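# Assemble the two printed parts like the sample on the stand

## Task

Join the two printed parts so the assembly matches the finished example displayed on the stand.

## Robot and tools

Robot: two arms, left_arm and right_arm, each with six joints and a two-finger gripper whose fingers can fold. The fingers squeeze as commanded only when a part sits in the outer quarter of each pad, near the tips. Deeper toward the palm they may wrap round the part and draw it inward, so a narrow part can slip or go ungripped and a wide one can be crushed harder than asked. A fingertip pushed end-on into a surface folds easily unless the gripper is fully shut, so a descent can pass the surface with little sign of contact.

Frames: the scene frame has its origin at table height, midway between the nominal bases, +z up, +x out over the table, and left_arm on the +y side (not the image side). Calibrated bases: left_arm at (+0.027, +0.334, 0) m, quat_wxyz (+1.000, 0, 0, +0.018); right_arm at (+0.055, -0.328, 0) m, quat_wxyz (+1.000, 0, 0, -0.007). Each arm's hand position, orientation, velocities and wrist-camera poses are in that arm's own base frame, and fixed cameras and the table are in the scene frame. Reported hand poses can be off by a few centimetres. The gripper's fingers point along its +z and open and close along its y. end_effector_position is the point between the closed pads, and the tips reach about 33 mm past it (9 mm when wide open).

Joint order, used in every row and every per-joint list: shoulder lift, wrist 3, shoulder pan, wrist 2, elbow, wrist 1. Stated ranges are ±6.283 rad for all joints except the elbow, which is ±3.142.

Row format: a single list of 18 numbers in [-1, 1] covering both arms. The first nine belong to left_arm: six joint displacements in the order above, then gripper position, force_limit and speed. The next nine are the same for right_arm. Joint numbers are offsets, not poses, scaled so 1.0 = 2.222 rad. They count from the Joint targets shown in the last result, not from the previous row. Gripper position is absolute: +1 is fully open at 140 mm, about -0.8 brings the pads together, and -1 closes until blocked. force_limit runs from about 14 N at -1 to 58 N at +1 on parts up to 40 mm wide. speed runs from about 30 mm/s at -1 to 250 mm/s at +1, and a faster close grips harder. Both start at +1. To keep a gripper unchanged, resend its last three numbers.

execute_actions(actions, cameras): actions is a list of up to 15 rows per action, each row one 1/30 s step, with the last row held to fill out 15 steps. If a joint would go more than 0.010 rad beyond its range, that action is rejected for both arms. cameras takes names, ["all"] or []; images come by default only when actions is empty.

move(target, speed, blend, stop_force, zero, blocking, cameras): target is one 18-number row or up to 15 rows. All displacements are offsets from the current Joint targets, not from the row before. speed is the peak rate, in rad/s, of the joint with the farthest to go (0.01 to 3.14, default 0.5). blend rounds corners, in rad. stop_force (3 to 120 N, shared by both arms) ends an arm's path when its wrist sensor feels that much push; use a slow speed with it. Leave it out when backing away from a contact. zero (default true) rezeroes before the move. blocking=false returns after about 0.5 s and cannot be combined with stop_force. Joints move together, so grippers travel on curves, and nothing avoids obstacles. The result adds a move: line such as done, off_target, moving, held or fault, and possibly limits=held.

wait(seconds 0 to 10) lets time pass with commands held. stop() brakes a running move, though the fingers keep going. zoom_image(camera, region [x0,y0,x1,y1], at most 504 px per side) enlarges the newest image from cam_high, cam_low, cam_bench, cam_left_wrist (672x504) or cam_right_wrist (672x504). zero_wrist_force(arm) tares that arm's sensor. finished_scene() ends the scene for good and can only be done once the assembly stays put without the robot.

Result lines: Joint positions, velocities and torques per arm in the order above (rad, rad/s). Joint targets are the base for your next offsets. Tool commands are shown. Wrist force and torque are given along the gripper axes, plus the peak force since the last result. position_measured is in counts: 3 is open, 75 ≈ 100 mm, 139 ≈ 60 mm, 200 ≈ 20 mm, 230 means the pads touch. object_status: 0 moving, 1 blocked while opening, 2 blocked while closing (held), 3 reached the target or pads met; it can lag 0.2 to 1.7 s. To tighten a grip, raise force_limit and switch position between -1 and -0.98. To loosen one, open and close slowly. "joint sent to its limit" and "joint command not followed" (the inter-arm clearance check) may also appear.

Avoid: dropping parts, releasing moving parts, knocking things off the table, slamming into fixed objects, and pressing hard. The arms are stiff, so aiming even slightly past a firm contact can trigger a fault stop. An outside force of about 150 N, or wrist contact torque of 26 N m (139 N m at the larger joints), halts that arm for 10 s. Collisions or squeezing between the two arms, including one gripper closing on the other's fingers, can fail the task. Holding loads stretched out heats motors: MOTOR HOT appears at 70 °C and the arm locks at 85 °C. Limit twisting or levering on the gripper.

Each tool is called after "Emit:" as name([rows], argument=value, ...), one row to a line, values as JSON.

## Session

Emit:
execute_actions(actions=[])

Scene clock: 0.00 s.
left_arm: end_effector_position=(+0.7279, +0.7309, +0.1263) position_measured=3 object_status=3 end_effector_quat_wxyz=(-0.404, +0.837, +0.198, +0.313) | right_arm: end_effector_position=(+0.4886, -0.4144, +0.2925) position_measured=3 object_status=3 end_effector_quat_wxyz=(-0.042, +0.992, +0.119, -0.014)
Joint names: [shoulder lift, wrist 3, shoulder pan, wrist 2, elbow, wrist 1]
Joint positions: left_arm=[-0.528 3.472 0.494 -1.01 1.016 -3.029] | right_arm=[-1.172 1.979 -0.922 -1.552 1.026 -1.338]
Joint velocities: within noise
Joint torques (N m): no reading
Motor temperatures (°C): left_arm=[39 43 34 41 34 44] | right_arm=[33 37 34 38 32 45]
Wrist force (N): no reading
Wrist torque (N m): no reading
Wrist force, peak (N): no reading
Joint targets: left_arm=[-0.528 3.472 0.494 -1.010 1.016 -3.029] | right_arm=[-1.172 1.979 -0.922 -1.552 1.026 -1.338]
Tool commands: left_gripper/position=+1.0 left_gripper/force_limit=+1.0 left_gripper/speed=+1.0 right_gripper/position=+1.0 right_gripper/force_limit=+1.0 right_gripper/speed=+1.0

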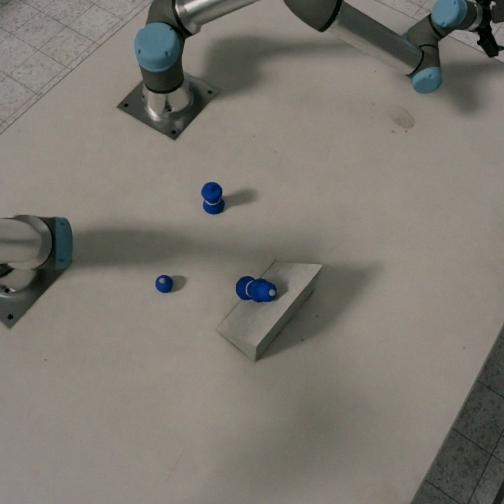

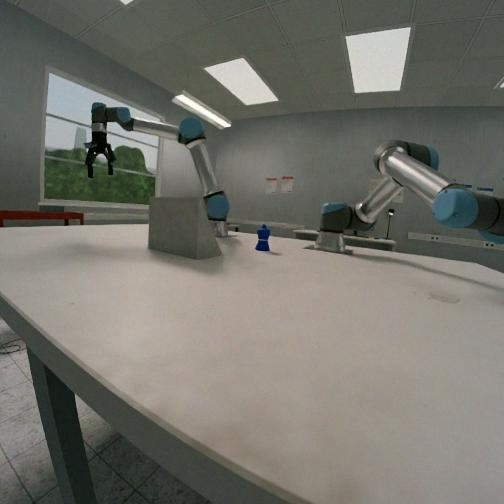

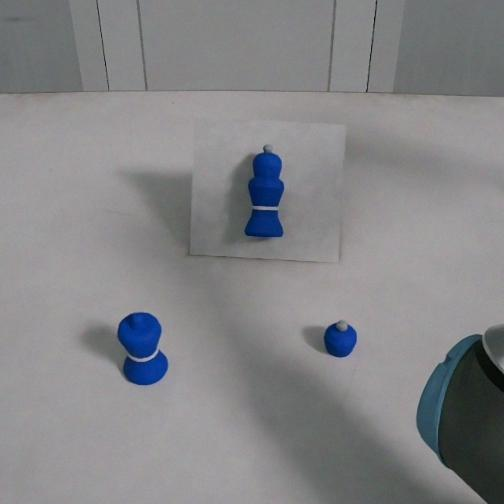

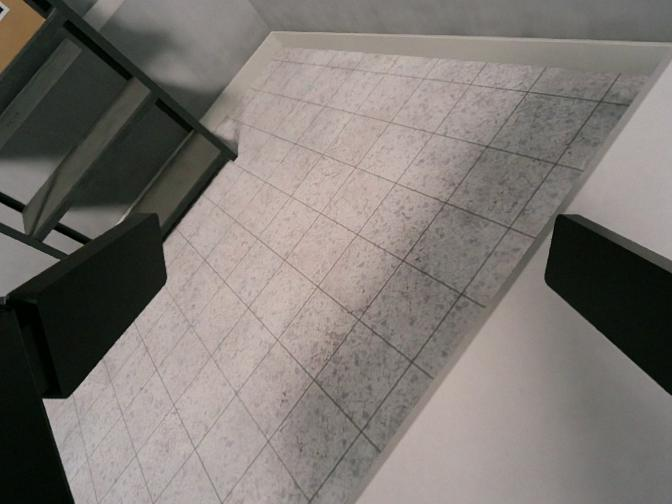

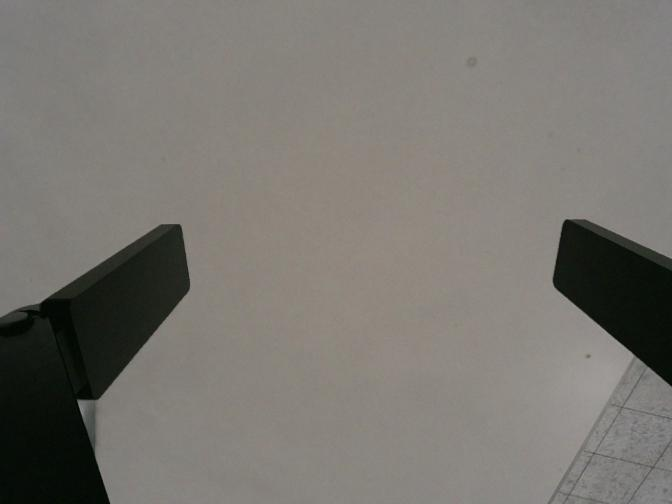

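Emit:
zoom_image(camera="cam_bench", region=[180, 100, 360, 280])

Emit:
zoom_image(camera="cam_bench", region=[90, 290, 210, 410])

Emit:
zoom_image(camera="cam_bench", region=[290, 290, 390, 390])

Emit:
zoom_image(camera="cam_high", region=[130, 160, 340, 370])

Emit:
zoom_image(camera="cam_low", region=[130, 180, 290, 270])

Scaled by 2.800 from the camera's 504x504 image, which has a finer 720x720 frame.

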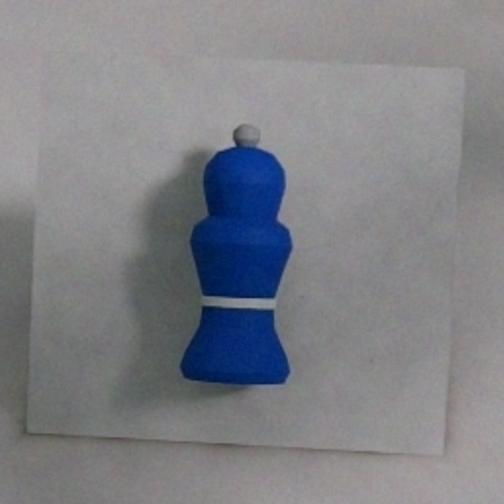

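Scaled by 4.200 from the camera's 504x504 image, which has a finer 720x720 frame.

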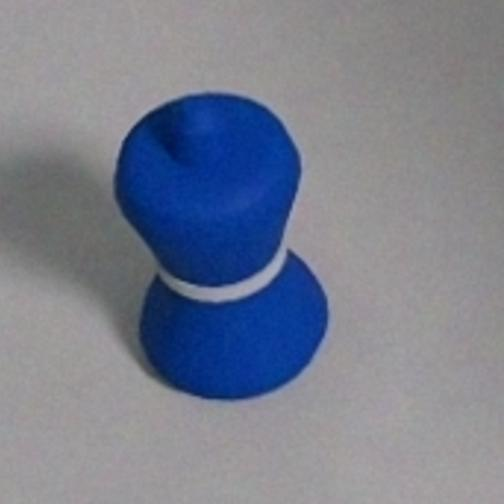

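Scaled by 5.040 from the camera's 504x504 image, which has a finer 720x720 frame.

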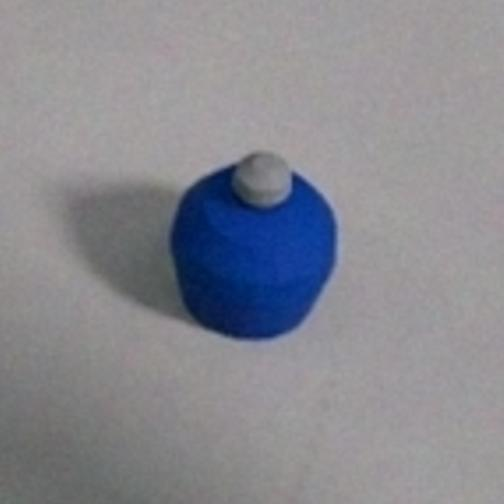

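Scaled by 2.400 from the camera's 504x504 image, which has a finer 720x720 frame.

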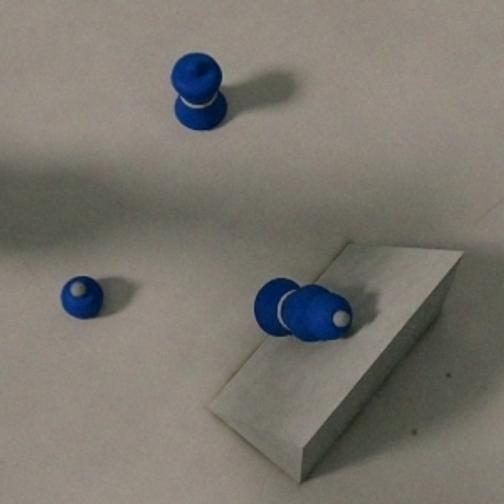

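Scaled by 3.150 from the camera's 504x504 image, which has a finer 720x720 frame.

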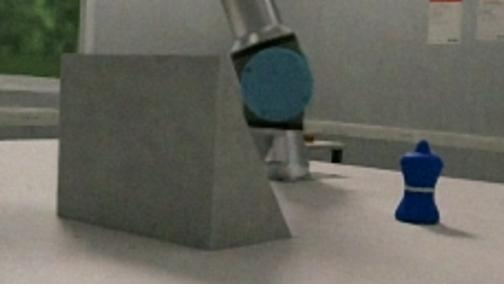

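Emit:
move(target=[0,0,0,0,0,0,1,1,1,-0.266,0,0.6337,-0.0086,0.2952,-0.0684,1,1,1], speed=1.0, cameras=["all"])

Scene clock: 48.67 s.
left_arm: end_effector_position=(+0.7279, +0.7309, +0.1263) position_measured=3 object_status=3 end_effector_quat_wxyz=(-0.404, +0.837, +0.198, +0.313) | right_arm: end_effector_position=(+0.3001, +0.3089, +0.3002) position_measured=3 object_status=3 end_effector_quat_wxyz=(+0.000, +0.679, +0.734, +0.000)
Joint names: [shoulder lift, wrist 3, shoulder pan, wrist 2, elbow, wrist 1]
Joint positions: left_arm=[-0.528 3.472 0.494 -1.01 1.016 -3.029] | right_arm=[-1.763 1.979 0.486 -1.571 1.682 -1.49]
Joint torques (N m): left_arm=[-65.58 -0.32 -0.31 0.88 -20.41 -3.2] | right_arm=[-18.76 -0.23 10.89 1.37 -21.66 -1.46]
Wrist force (N): left_arm=[-0.1 0.3 0.0] | right_arm=[0.2 0.5 0.3]
Wrist torque (N m): left_arm=[0.05 0.01 0.00] | right_arm=[0.12 -0.11 -0.03]
Wrist force, peak (N): left_arm=[0.0 0.6 0.1] | right_arm=[-4.1 4.4 -0.2]
Joint targets: left_arm=[-0.528 3.472 0.494 -1.010 1.016 -3.029] | right_arm=[-1.763 1.979 0.486 -1.571 1.682 -1.490]
move: done

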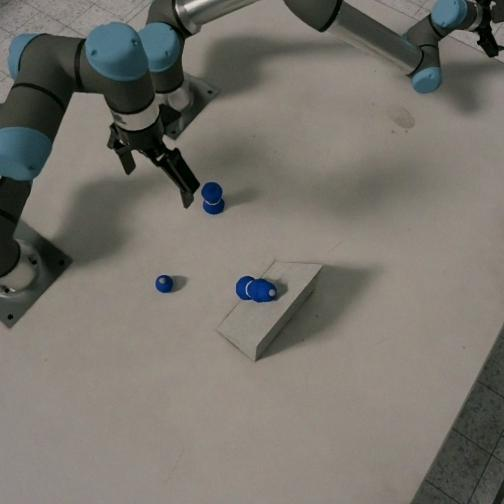

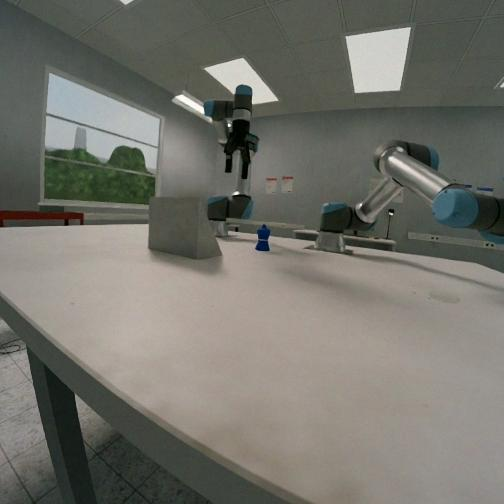

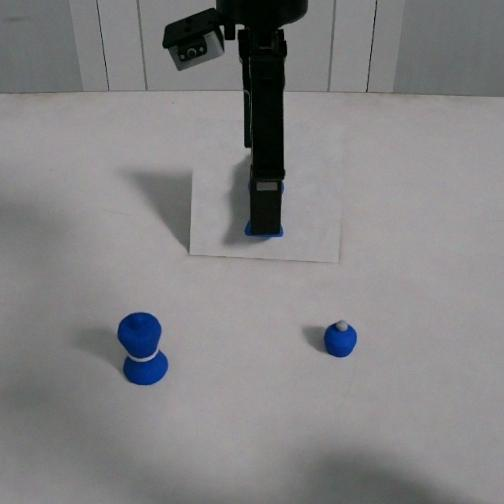

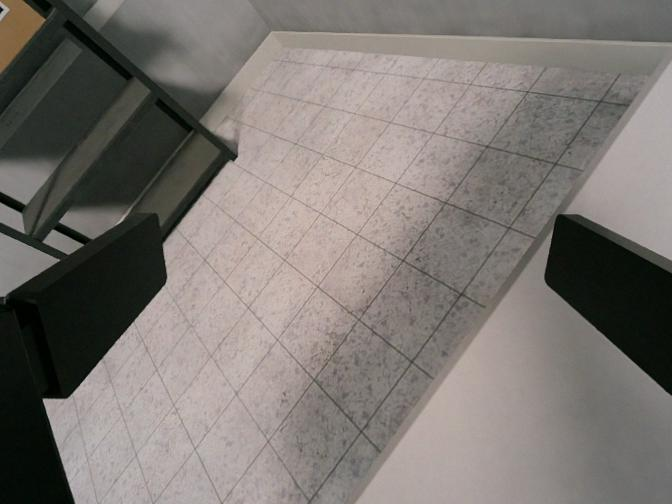

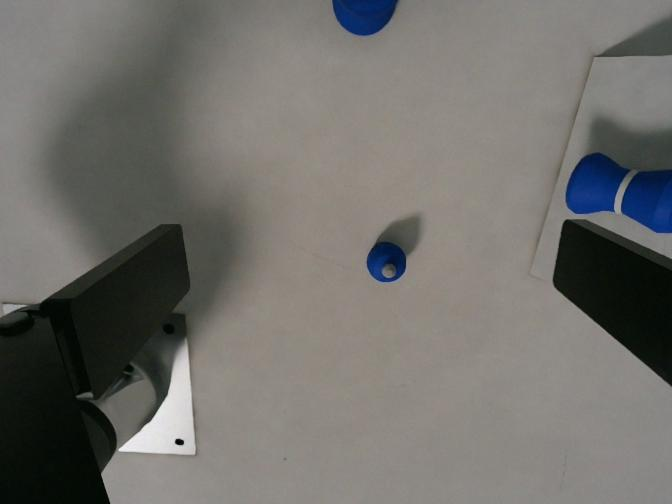

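Emit:
move(target=[0,0,0,0,0,0,1,1,1,0.1155,0.1174,0.1174,0,-0.1074,-0.0080,1,1,1], speed=1.0, cameras=["cam_right_wrist", "cam_high"])

Scene clock: 61.93 s.
left_arm: end_effector_position=(+0.7279, +0.7309, +0.1263) position_measured=3 object_status=3 end_effector_quat_wxyz=(-0.404, +0.837, +0.198, +0.313) | right_arm: end_effector_position=(+0.2901, +0.4498, +0.3001) position_measured=3 object_status=3 end_effector_quat_wxyz=(+0.000, +0.679, +0.734, +0.000)
Joint names: [shoulder lift, wrist 3, shoulder pan, wrist 2, elbow, wrist 1]
Joint positions: left_arm=[-0.528 3.472 0.494 -1.01 1.016 -3.029] | right_arm=[-1.506 2.24 0.746 -1.571 1.444 -1.508]
Joint torques (N m): left_arm=[-65.31 -0.38 0.41 0.87 -19.96 -3.12] | right_arm=[-18.93 1.3 8.84 0.31 -32.28 -1.61]
Wrist force (N): left_arm=[0.0 0.4 0.0] | right_arm=[0.1 -0.3 0.3]
Wrist torque (N m): left_arm=[0.07 -0.02 0.00] | right_arm=[-0.04 -0.08 0.07]
Wrist force, peak (N): left_arm=[-0.4 0.1 -0.4] | right_arm=[5.2 -0.6 0.0]
Joint targets: left_arm=[-0.528 3.472 0.494 -1.010 1.016 -3.029] | right_arm=[-1.506 2.240 0.747 -1.571 1.443 -1.508]
move: done
Images, in order (width x height): cam_high 504x504, cam_right_wrist 672x504.

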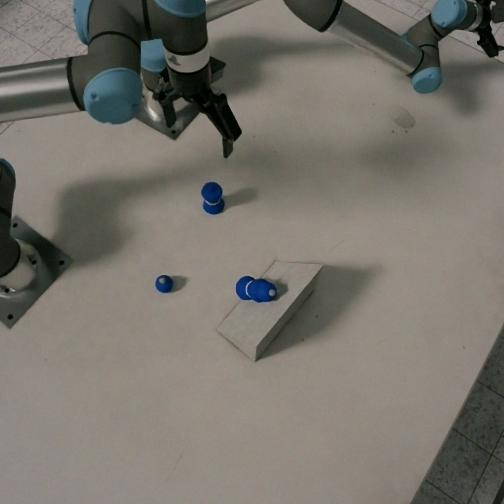

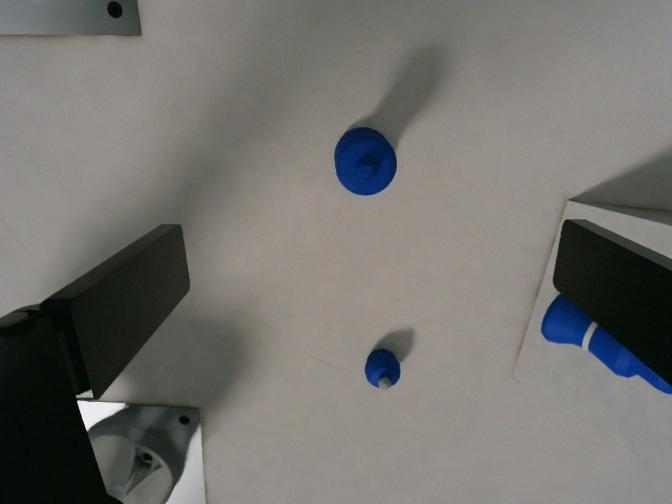

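Emit:
zoom_image(camera="cam_right_wrist", region=[316, 110, 416, 210])

Emit:
zoom_image(camera="cam_right_wrist", region=[340, 320, 420, 400])

Scaled by 5.040 from the camera's 672x504 image, which has a finer 960x720 frame.

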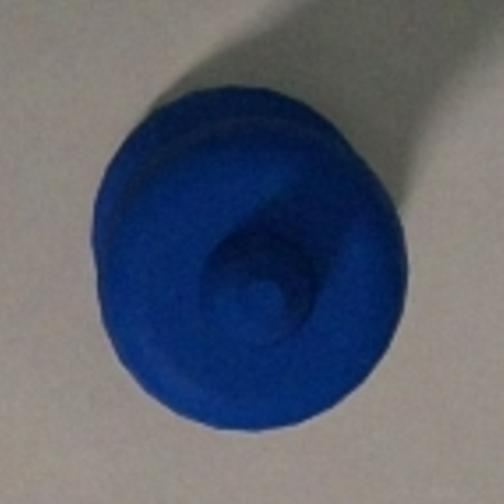

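Scaled by 6.300 from the camera's 672x504 image, which has a finer 960x720 frame.

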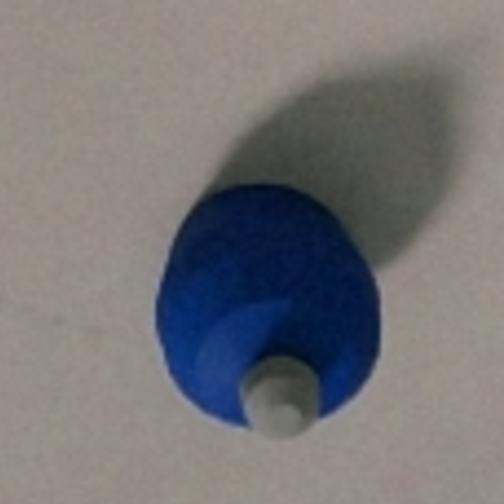

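Emit:
move(target=[0,0,0,0,0,0,1,1,1,-0.1519,-0.2720,-0.2720,0,0.2500,-0.0980,1,1,1], speed=1.0, cameras=["cam_right_wrist", "cam_bench"])

Scene clock: 108.53 s.
left_arm: end_effector_position=(+0.7279, +0.7309, +0.1263) position_measured=3 object_status=3 end_effector_quat_wxyz=(-0.404, +0.837, +0.198, +0.313) | right_arm: end_effector_position=(+0.3499, +0.1847, +0.2001) position_measured=3 object_status=3 end_effector_quat_wxyz=(+0.000, +0.679, +0.734, +0.000)
Joint names: [shoulder lift, wrist 3, shoulder pan, wrist 2, elbow, wrist 1]
Joint positions: left_arm=[-0.528 3.472 0.494 -1.01 1.016 -3.029] | right_arm=[-1.844 1.636 0.142 -1.571 1.999 -1.725]
Joint torques (N m): left_arm=[-64.89 -0.38 0.19 1.01 -19.83 -3.22] | right_arm=[-17.49 -1.76 -7.69 -0.33 -15.88 -2.9]
Wrist force (N): left_arm=[0.0 0.2 0.1] | right_arm=[0.4 0.4 0.2]
Wrist torque (N m): left_arm=[0.03 0.00 0.00] | right_arm=[0.13 -0.10 -0.03]
Wrist force, peak (N): left_arm=[0.4 0.4 -0.2] | right_arm=[4.5 -1.5 -0.8]
Joint targets: left_arm=[-0.528 3.472 0.494 -1.010 1.016 -3.029] | right_arm=[-1.844 1.636 0.142 -1.571 1.999 -1.726]
move: done
Images, in order (width x height): cam_bench 504x504, cam_right_wrist 672x504.

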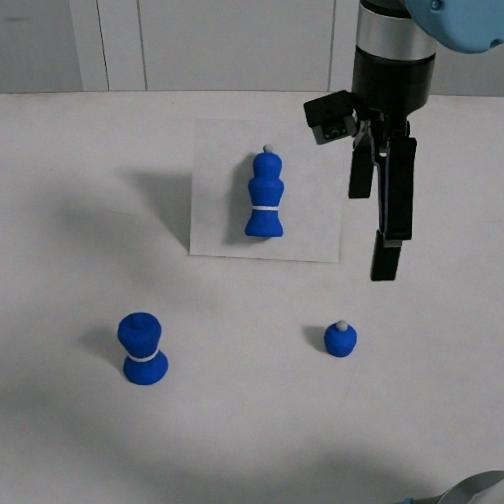

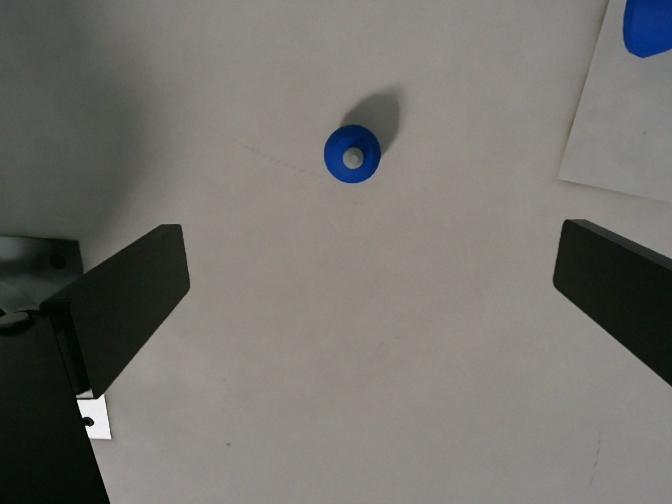

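Emit:
move(target=[0,0,0,0,0,0,1,1,1,0.0483,0.0046,0.0051,0,0.1100,-0.1582,0.16,0,0], speed=0.7, cameras=["cam_right_wrist", "cam_bench"])

Scene clock: 129.80 s.
left_arm: end_effector_position=(+0.7279, +0.7309, +0.1263) position_measured=3 object_status=3 end_effector_quat_wxyz=(-0.404, +0.837, +0.198, +0.313) | right_arm: end_effector_position=(+0.3476, +0.1886, +0.0802) position_measured=109 object_status=3 end_effector_quat_wxyz=(+0.000, +0.679, +0.734, +0.000)
Joint names: [shoulder lift, wrist 3, shoulder pan, wrist 2, elbow, wrist 1]
Joint positions: left_arm=[-0.528 3.472 0.494 -1.01 1.016 -3.029] | right_arm=[-1.736 1.646 0.154 -1.571 2.243 -2.077]
Joint torques (N m): left_arm=[-65.16 -0.67 0.85 1.03 -21.11 -2.98] | right_arm=[-19.2 -1.69 -3.39 1.57 -14.35 -4.45]
Wrist force (N): left_arm=[0.0 0.3 -0.1] | right_arm=[0.5 0.5 0.5]
Wrist torque (N m): left_arm=[0.05 0.00 0.00] | right_arm=[0.15 -0.11 -0.03]
Wrist force, peak (N): left_arm=[0.5 0.4 -0.1] | right_arm=[0.6 -0.1 2.9]
Joint targets: left_arm=[-0.528 3.472 0.494 -1.010 1.016 -3.029] | right_arm=[-1.736 1.646 0.154 -1.571 2.243 -2.077]
move: done
Images, in order (width x height): cam_bench 504x504, cam_right_wrist 672x504.

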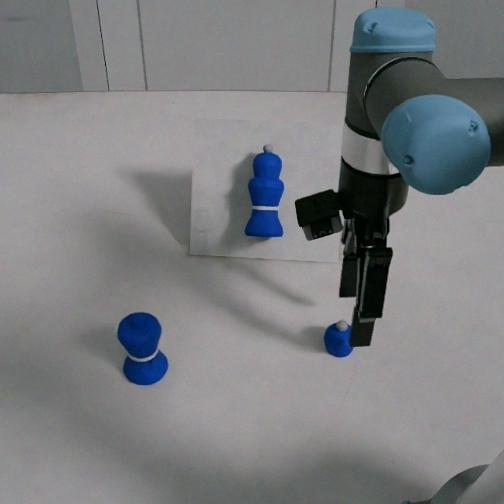

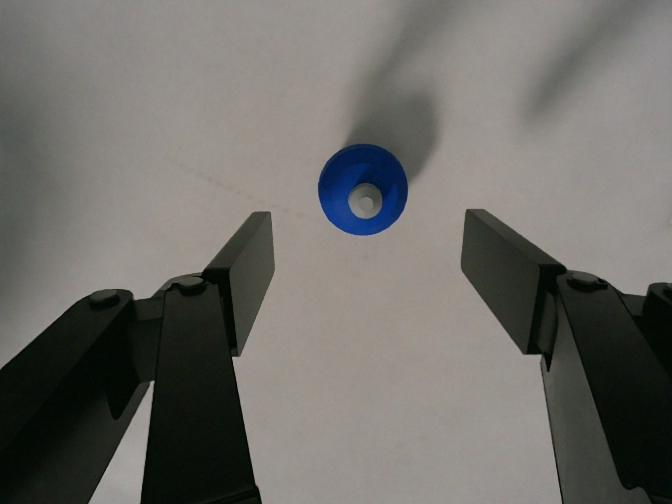

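Emit:
move(target=[0,0,0,0,0,0,1,1,1,0.0206,0.0160,0.0155,0,0.0099,-0.0308,0.16,0,0], speed=0.3, cameras=["cam_right_wrist", "cam_bench"])

Scene clock: 159.83 s.
left_arm: end_effector_position=(+0.7279, +0.7309, +0.1263) position_measured=3 object_status=3 end_effector_quat_wxyz=(-0.404, +0.837, +0.198, +0.313) | right_arm: end_effector_position=(+0.3464, +0.2016, +0.0600) position_measured=109 object_status=3 end_effector_quat_wxyz=(+0.000, +0.679, +0.734, +0.000)
Joint names: [shoulder lift, wrist 3, shoulder pan, wrist 2, elbow, wrist 1]
Joint positions: left_arm=[-0.528 3.472 0.494 -1.01 1.016 -3.029] | right_arm=[-1.69 1.681 0.188 -1.571 2.265 -2.145]
Joint torques (N m): left_arm=[-65.25 -0.82 1.77 1.03 -20.76 -3.24] | right_arm=[-24.87 -1.75 -9.42 1.48 -27.51 -1.41]
Wrist force (N): left_arm=[-0.1 0.4 -0.2] | right_arm=[0.3 0.3 0.1]
Wrist torque (N m): left_arm=[0.08 0.00 0.00] | right_arm=[0.10 -0.12 0.05]
Wrist force, peak (N): left_arm=[0.2 0.6 0.1] | right_arm=[0.8 0.3 0.7]
Joint targets: left_arm=[-0.528 3.472 0.494 -1.010 1.016 -3.029] | right_arm=[-1.691 1.681 0.188 -1.571 2.265 -2.145]
move: done
Images, in order (width x height): cam_bench 504x504, cam_right_wrist 672x504.

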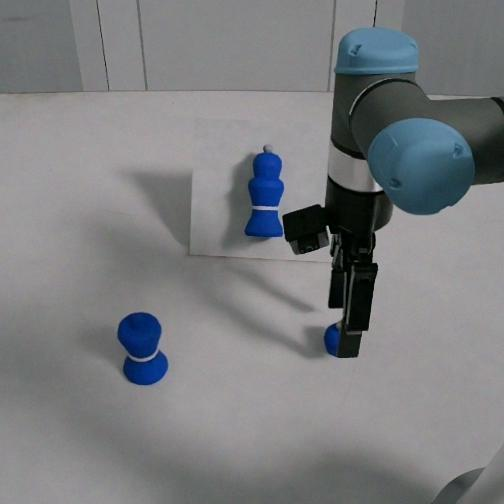

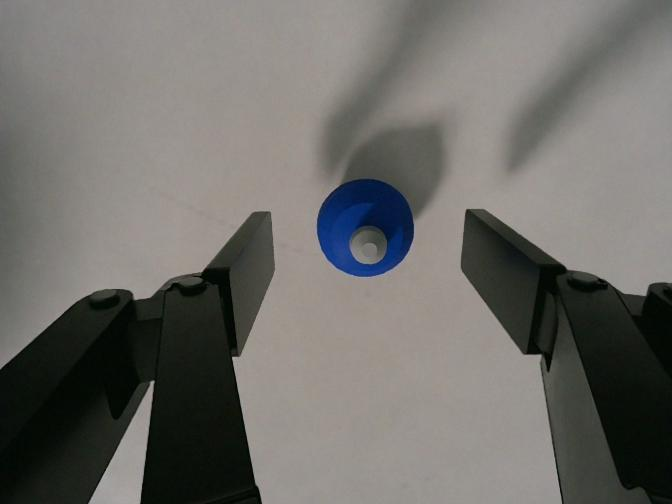

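Emit:
move(target=[0,0,0,0,0,0,1,1,1,0.0155,0,0.0002,0,0.0134,-0.0288,0.16,0,0], speed=0.1, stop_force=10, cameras=["cam_right_wrist", "cam_bench"])

Emit:
zoom_image(camera="cam_bench", region=[270, 260, 400, 390])

Scene clock: 169.27 s.
left_arm: end_effector_position=(+0.7279, +0.7309, +0.1263) position_measured=3 object_status=3 end_effector_quat_wxyz=(-0.404, +0.837, +0.198, +0.313) | right_arm: end_effector_position=(+0.3466, +0.2017, +0.0409) position_measured=109 object_status=3 end_effector_quat_wxyz=(+0.000, +0.679, +0.734, +0.000)
Joint names: [shoulder lift, wrist 3, shoulder pan, wrist 2, elbow, wrist 1]
Joint positions: left_arm=[-0.528 3.472 0.494 -1.01 1.016 -3.029] | right_arm=[-1.656 1.681 0.188 -1.571 2.295 -2.209]
Joint torques (N m): left_arm=[-64.96 -0.9 0.92 0.98 -19.8 -3.05] | right_arm=[-26.97 -0.59 11.66 1.54 -27.82 -3.56]
Wrist force (N): left_arm=[0.1 0.1 0.0] | right_arm=[0.2 0.6 0.0]
Wrist torque (N m): left_arm=[0.02 -0.02 0.00] | right_arm=[0.19 -0.06 0.05]
Wrist force, peak (N): left_arm=[0.2 0.6 -0.1] | right_arm=[0.5 0.7 0.2]
Joint targets: left_arm=[-0.528 3.472 0.494 -1.010 1.016 -3.029] | right_arm=[-1.656 1.681 0.188 -1.571 2.295 -2.209]
move: done
Images, in order (width x height): cam_bench 504x504, cam_right_wrist 672x504.

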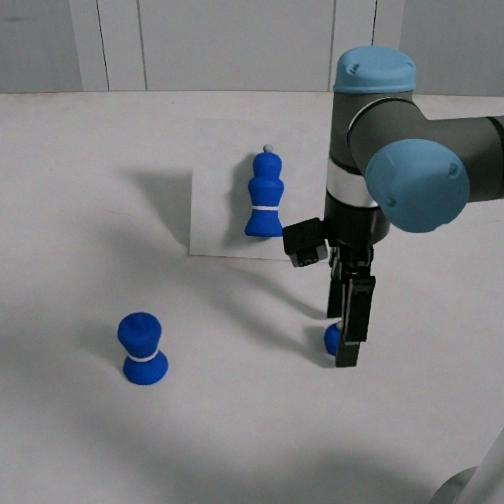

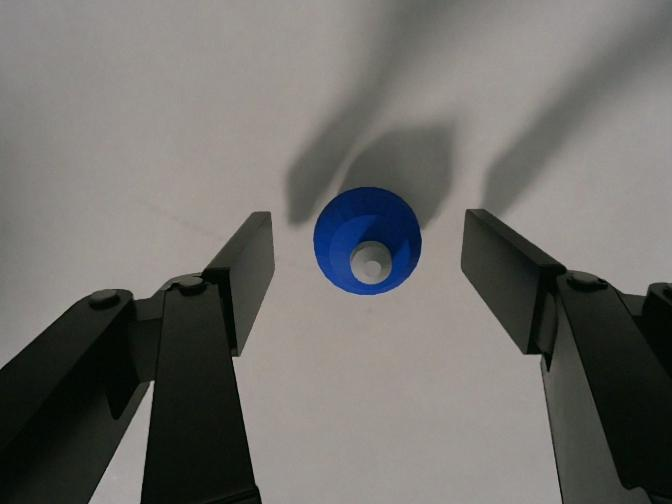

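Scaled by 3.877 from the camera's 504x504 image, which has a finer 720x720 frame.

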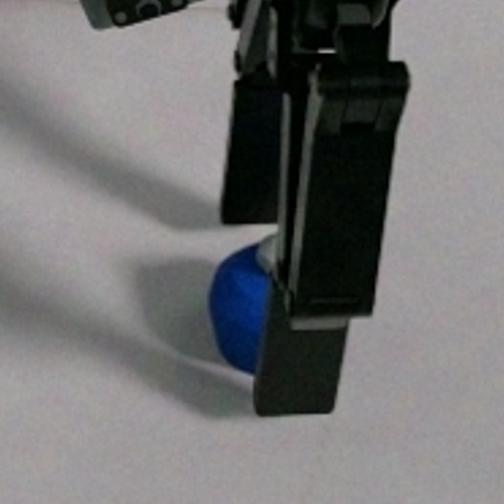

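Emit:
execute_actions([
  [[0,0,0,0,0,0,1,1,1,0,0,0,0,0,0,-1,0,-1]],
  [[0,0,0,0,0,0,1,1,1,0,0,0,0,0,0,-1,0,-1]],
  [[0,0,0,0,0,0,1,1,1,0,0,0,0,0,0,-1,0,-1]],
  [[0,0,0,0,0,0,1,1,1,0,0,0,0,0,0,-1,0,-1]],
], cameras=["cam_right_wrist"])

Scene clock: 175.53 s.
left_arm: end_effector_position=(+0.7279, +0.7309, +0.1263) position_measured=3 object_status=3 end_effector_quat_wxyz=(-0.404, +0.837, +0.198, +0.313) | right_arm: end_effector_position=(+0.3466, +0.2017, +0.0410) position_measured=170 object_status=2 end_effector_quat_wxyz=(+0.000, +0.679, +0.734, +0.000)
Joint names: [shoulder lift, wrist 3, shoulder pan, wrist 2, elbow, wrist 1]
Joint positions: left_arm=[-0.528 3.472 0.494 -1.01 1.016 -3.029] | right_arm=[-1.656 1.681 0.188 -1.571 2.295 -2.209]
Joint torques (N m): left_arm=[-65.29 -1.02 1.48 1.05 -19.62 -3.26] | right_arm=[-13.46 0.43 10.18 1.64 -18.3 -3.87]
Wrist force (N): left_arm=[0.0 0.1 -0.1] | right_arm=[-0.7 -3.3 -17.2]
Wrist torque (N m): left_arm=[0.01 0.00 0.00] | right_arm=[0.41 -0.01 0.04]
Wrist force, peak (N): left_arm=[0.2 0.6 0.2] | right_arm=[-0.7 -3.5 -17.3]
Joint targets: left_arm=[-0.528 3.472 0.494 -1.010 1.016 -3.029] | right_arm=[-1.656 1.681 0.188 -1.571 2.295 -2.209]
Step readings (joint positions of left_arm | right_arm):
0: [-0.528 3.472 0.494 -1.010 1.016 -3.029] | [-1.656 1.681 0.188 -1.571 2.295 -2.209]
1: [-0.528 3.472 0.494 -1.010 1.016 -3.029] | [-1.656 1.681 0.188 -1.571 2.295 -2.209]
2: [-0.528 3.472 0.494 -1.010 1.016 -3.029] | [-1.656 1.681 0.188 -1.571 2.295 -2.209]
4: [-0.528 3.472 0.494 -1.010 1.016 -3.029] | [-1.656 1.681 0.188 -1.571 2.295 -2.209]
8: [-0.528 3.472 0.494 -1.010 1.016 -3.029] | [-1.656 1.681 0.188 -1.571 2.295 -2.209]
15: [-0.528 3.472 0.494 -1.010 1.016 -3.029] | [-1.656 1.681 0.188 -1.571 2.295 -2.209]
16: [-0.528 3.472 0.494 -1.010 1.016 -3.029] | [-1.656 1.681 0.188 -1.571 2.295 -2.209]
17: [-0.528 3.472 0.494 -1.010 1.016 -3.029] | [-1.656 1.681 0.188 -1.571 2.295 -2.209]
19: [-0.528 3.472 0.494 -1.010 1.016 -3.029] | [-1.656 1.681 0.188 -1.571 2.295 -2.209]
23: [-0.528 3.472 0.494 -1.010 1.016 -3.029] | [-1.656 1.681 0.188 -1.571 2.295 -2.209]
30: [-0.528 3.472 0.494 -1.010 1.016 -3.029] | [-1.656 1.681 0.188 -1.571 2.295 -2.209]
31: [-0.528 3.472 0.494 -1.010 1.016 -3.029] | [-1.656 1.681 0.188 -1.571 2.295 -2.209]
32: [-0.528 3.472 0.494 -1.010 1.016 -3.029] | [-1.656 1.681 0.188 -1.571 2.295 -2.209]
34: [-0.528 3.472 0.494 -1.010 1.016 -3.029] | [-1.656 1.681 0.188 -1.571 2.295 -2.209]
38: [-0.528 3.472 0.494 -1.010 1.016 -3.029] | [-1.656 1.681 0.188 -1.571 2.295 -2.209]
45: [-0.528 3.472 0.494 -1.010 1.016 -3.029] | [-1.656 1.681 0.188 -1.571 2.295 -2.209]
46: [-0.528 3.472 0.494 -1.010 1.016 -3.029] | [-1.656 1.681 0.188 -1.571 2.295 -2.209]
47: [-0.528 3.472 0.494 -1.010 1.016 -3.029] | [-1.656 1.681 0.188 -1.571 2.295 -2.209]
49: [-0.528 3.472 0.494 -1.010 1.016 -3.029] | [-1.656 1.681 0.188 -1.571 2.295 -2.209]
53: [-0.528 3.472 0.494 -1.010 1.016 -3.029] | [-1.656 1.681 0.188 -1.571 2.295 -2.209]
60: [-0.528 3.472 0.494 -1.010 1.016 -3.029] | [-1.656 1.681 0.188 -1.571 2.295 -2.209]
Images, in order (width x height): cam_right_wrist 672x504.

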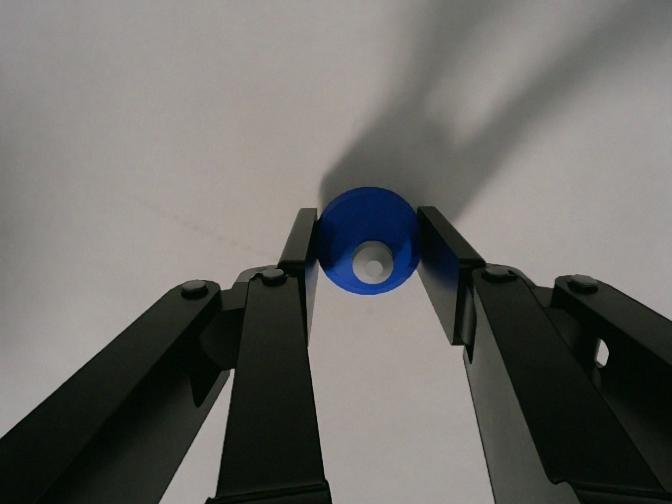

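Emit:
move(target=[0,0,0,0,0,0,1,1,1,-0.0077,0,0,0,-0.0063,0.0137,-1,0,-1], speed=0.1, cameras=["cam_right_wrist", "cam_bench"])

Emit:
zoom_image(camera="cam_bench", region=[270, 260, 400, 390])

Scene clock: 180.93 s.
left_arm: end_effector_position=(+0.7279, +0.7309, +0.1263) position_measured=3 object_status=3 end_effector_quat_wxyz=(-0.404, +0.837, +0.198, +0.313) | right_arm: end_effector_position=(+0.3467, +0.2017, +0.0504) position_measured=170 object_status=2 end_effector_quat_wxyz=(+0.000, +0.679, +0.734, +0.000) end_effector_velocity=(+0.001, +0.000, +0.000) end_effector_angular_velocity=(+0.001, -0.003, -0.001)
Joint names: [shoulder lift, wrist 3, shoulder pan, wrist 2, elbow, wrist 1]
Joint positions: left_arm=[-0.528 3.472 0.494 -1.01 1.016 -3.029] | right_arm=[-1.674 1.681 0.188 -1.571 2.281 -2.179]
Joint velocities: left_arm=[within noise] | right_arm=[0.002 0 -0.001 0 0.001 -0.005]
Joint torques (N m): left_arm=[-64.82 -1.19 1.65 0.98 -19.41 -3.05] | right_arm=[-7.23 1.24 6.66 1.61 -13.23 -4.35]
Wrist force (N): left_arm=[-0.1 0.3 -0.1] | right_arm=[0.5 0.4 0.3]
Wrist torque (N m): left_arm=[0.05 0.02 0.00] | right_arm=[0.12 -0.15 0.05]
Wrist force, peak (N): left_arm=[-0.3 0.6 0.1] | right_arm=[-0.5 -3.8 -17.5]
Joint targets: left_arm=[-0.528 3.472 0.494 -1.010 1.016 -3.029] | right_arm=[-1.673 1.681 0.188 -1.571 2.281 -2.179]
move: done
Images, in order (width x height): cam_bench 504x504, cam_right_wrist 672x504.

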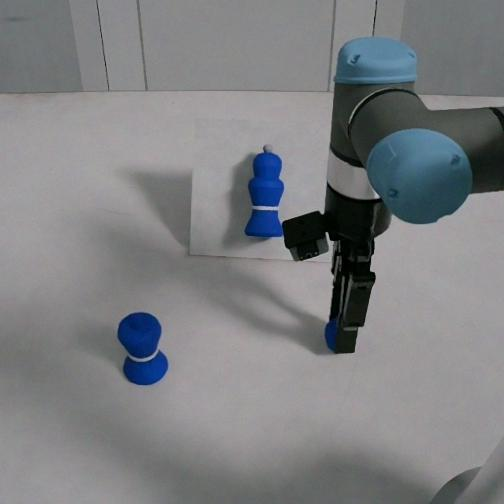

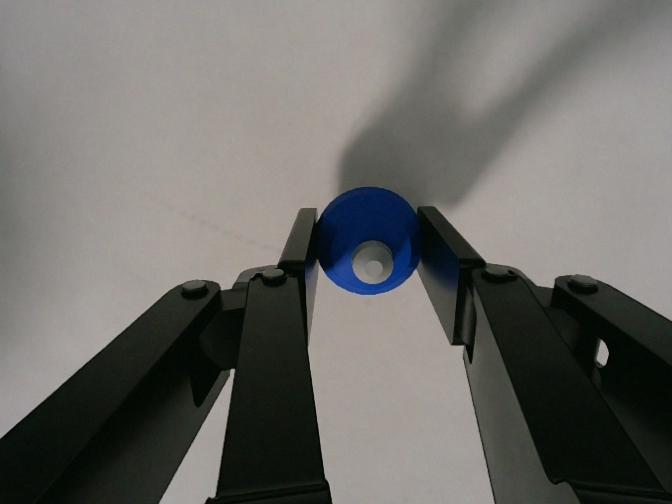

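Scaled by 3.877 from the camera's 504x504 image, which has a finer 720x720 frame.

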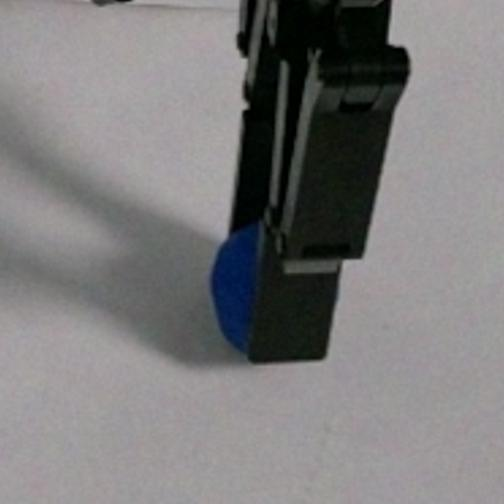

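Emit:
move([
  [0,0,0,0,0,0,1,1,1,-0.0704,0.0002,0.0002,0,-0.1317,0.2022,-1,0,-1],
  [0,0,0,0,0,0,1,1,1,0.0443,0.2055,0.2055,0,-0.2299,0.1857,-1,0,-1],
], speed=[0.5, 0.6], blend=[0.1, 0], cameras=["cam_right_wrist", "cam_bench", "cam_low"])

Emit:
zoom_image(camera="cam_bench", region=[90, 180, 250, 340])

Emit:
zoom_image(camera="cam_low", region=[190, 140, 300, 250])

Scene clock: 203.57 s.
left_arm: end_effector_position=(+0.7279, +0.7309, +0.1263) position_measured=3 object_status=3 end_effector_quat_wxyz=(-0.404, +0.837, +0.198, +0.313) | right_arm: end_effector_position=(+0.3057, +0.3966, +0.2003) position_measured=170 object_status=2 end_effector_quat_wxyz=(+0.000, +0.679, +0.734, +0.000) end_effector_velocity=(-0.001, +0.001, +0.000) end_effector_angular_velocity=(-0.001, +0.001, -0.003)
Joint names: [shoulder lift, wrist 3, shoulder pan, wrist 2, elbow, wrist 1]
Joint positions: left_arm=[-0.528 3.472 0.494 -1.01 1.016 -3.029] | right_arm=[-1.575 2.138 0.645 -1.571 1.77 -1.766]
Joint velocities: left_arm=[within noise] | right_arm=[0.002 0.005 0.002 0 -0.001 0]
Joint torques (N m): left_arm=[-65.16 -1.24 1.98 0.96 -19.35 -3.19] | right_arm=[-19.99 1.35 9.65 -0.23 -25.26 -1.5]
Wrist force (N): left_arm=[0.2 0.1 -0.1] | right_arm=[0.3 0.2 0.6]
Wrist torque (N m): left_arm=[0.02 -0.04 0.00] | right_arm=[0.07 -0.11 0.01]
Wrist force, peak (N): left_arm=[0.2 0.6 -0.1] | right_arm=[4.1 -0.7 1.0]
Joint targets: left_arm=[-0.528 3.472 0.494 -1.010 1.016 -3.029] | right_arm=[-1.575 2.138 0.645 -1.571 1.770 -1.766]
move: done
Images, in order (width x height): cam_low 504x504, cam_bench 504x504, cam_right_wrist 672x504.

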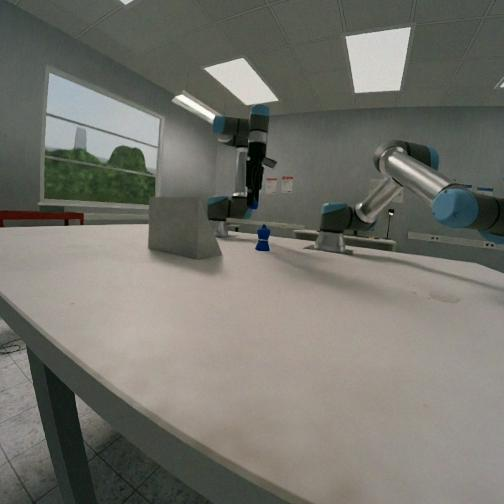

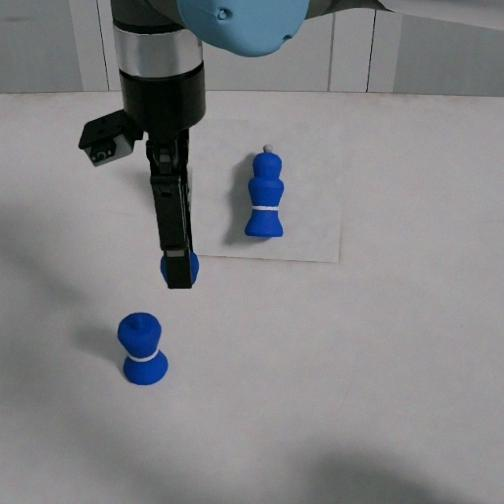

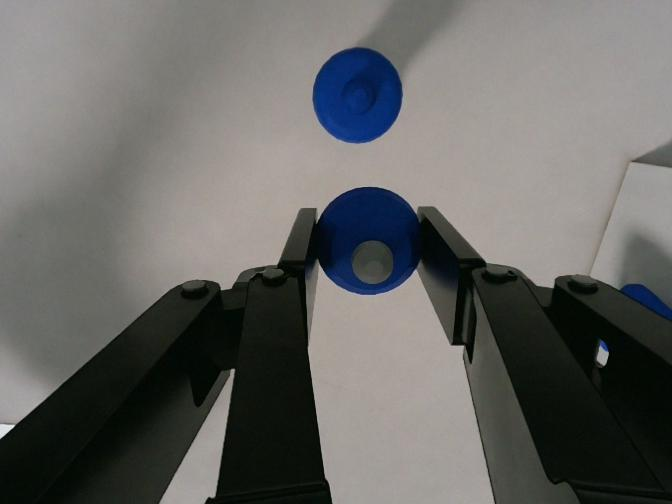

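Scaled by 3.150 from the camera's 504x504 image, which has a finer 720x720 frame.

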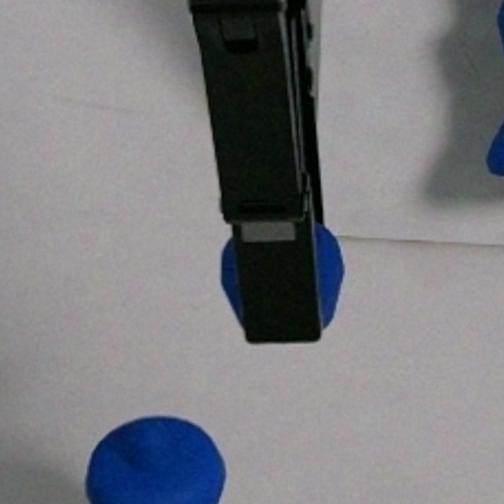

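Scaled by 4.582 from the camera's 504x504 image, which has a finer 720x720 frame.

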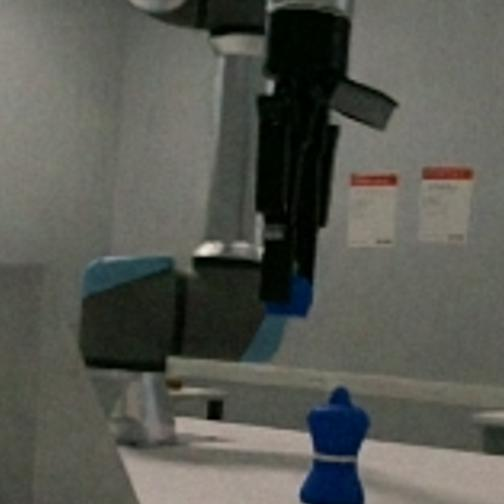

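Emit:
zoom_image(camera="cam_low", region=[242, 214, 282, 254])

Emit:
zoom_image(camera="cam_low", region=[230, 184, 270, 224])

Emit:
zoom_image(camera="cam_right_wrist", region=[296, 30, 446, 142])

Scaled by 12.600 from the camera's 504x504 image, which has a finer 720x720 frame.

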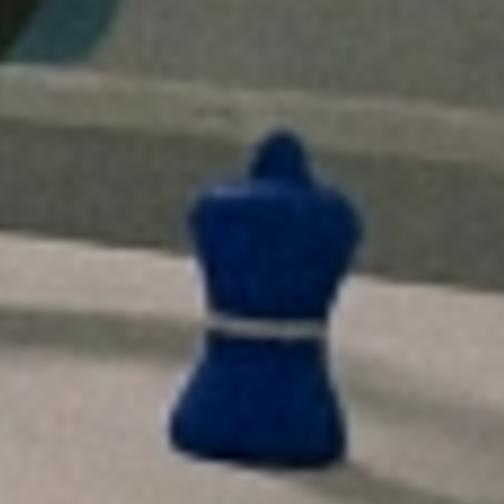

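Scaled by 12.600 from the camera's 504x504 image, which has a finer 720x720 frame.

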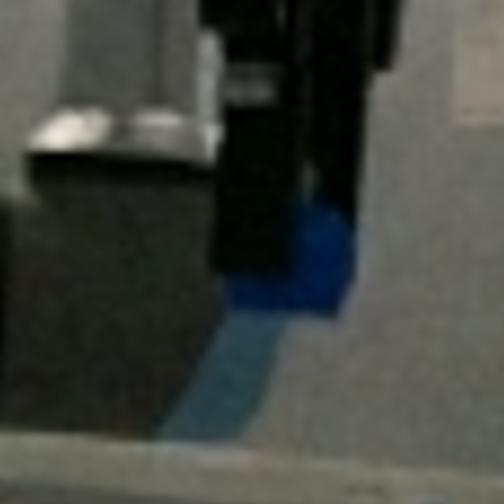

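Scaled by 3.360 from the camera's 672x504 image, which has a finer 960x720 frame.

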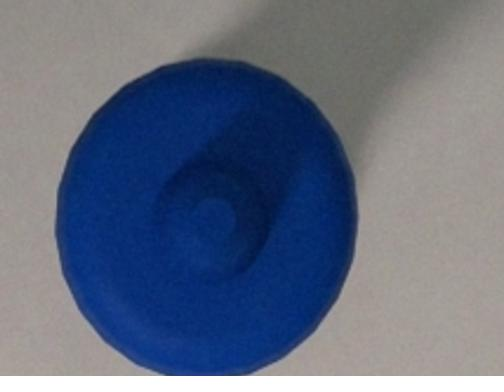

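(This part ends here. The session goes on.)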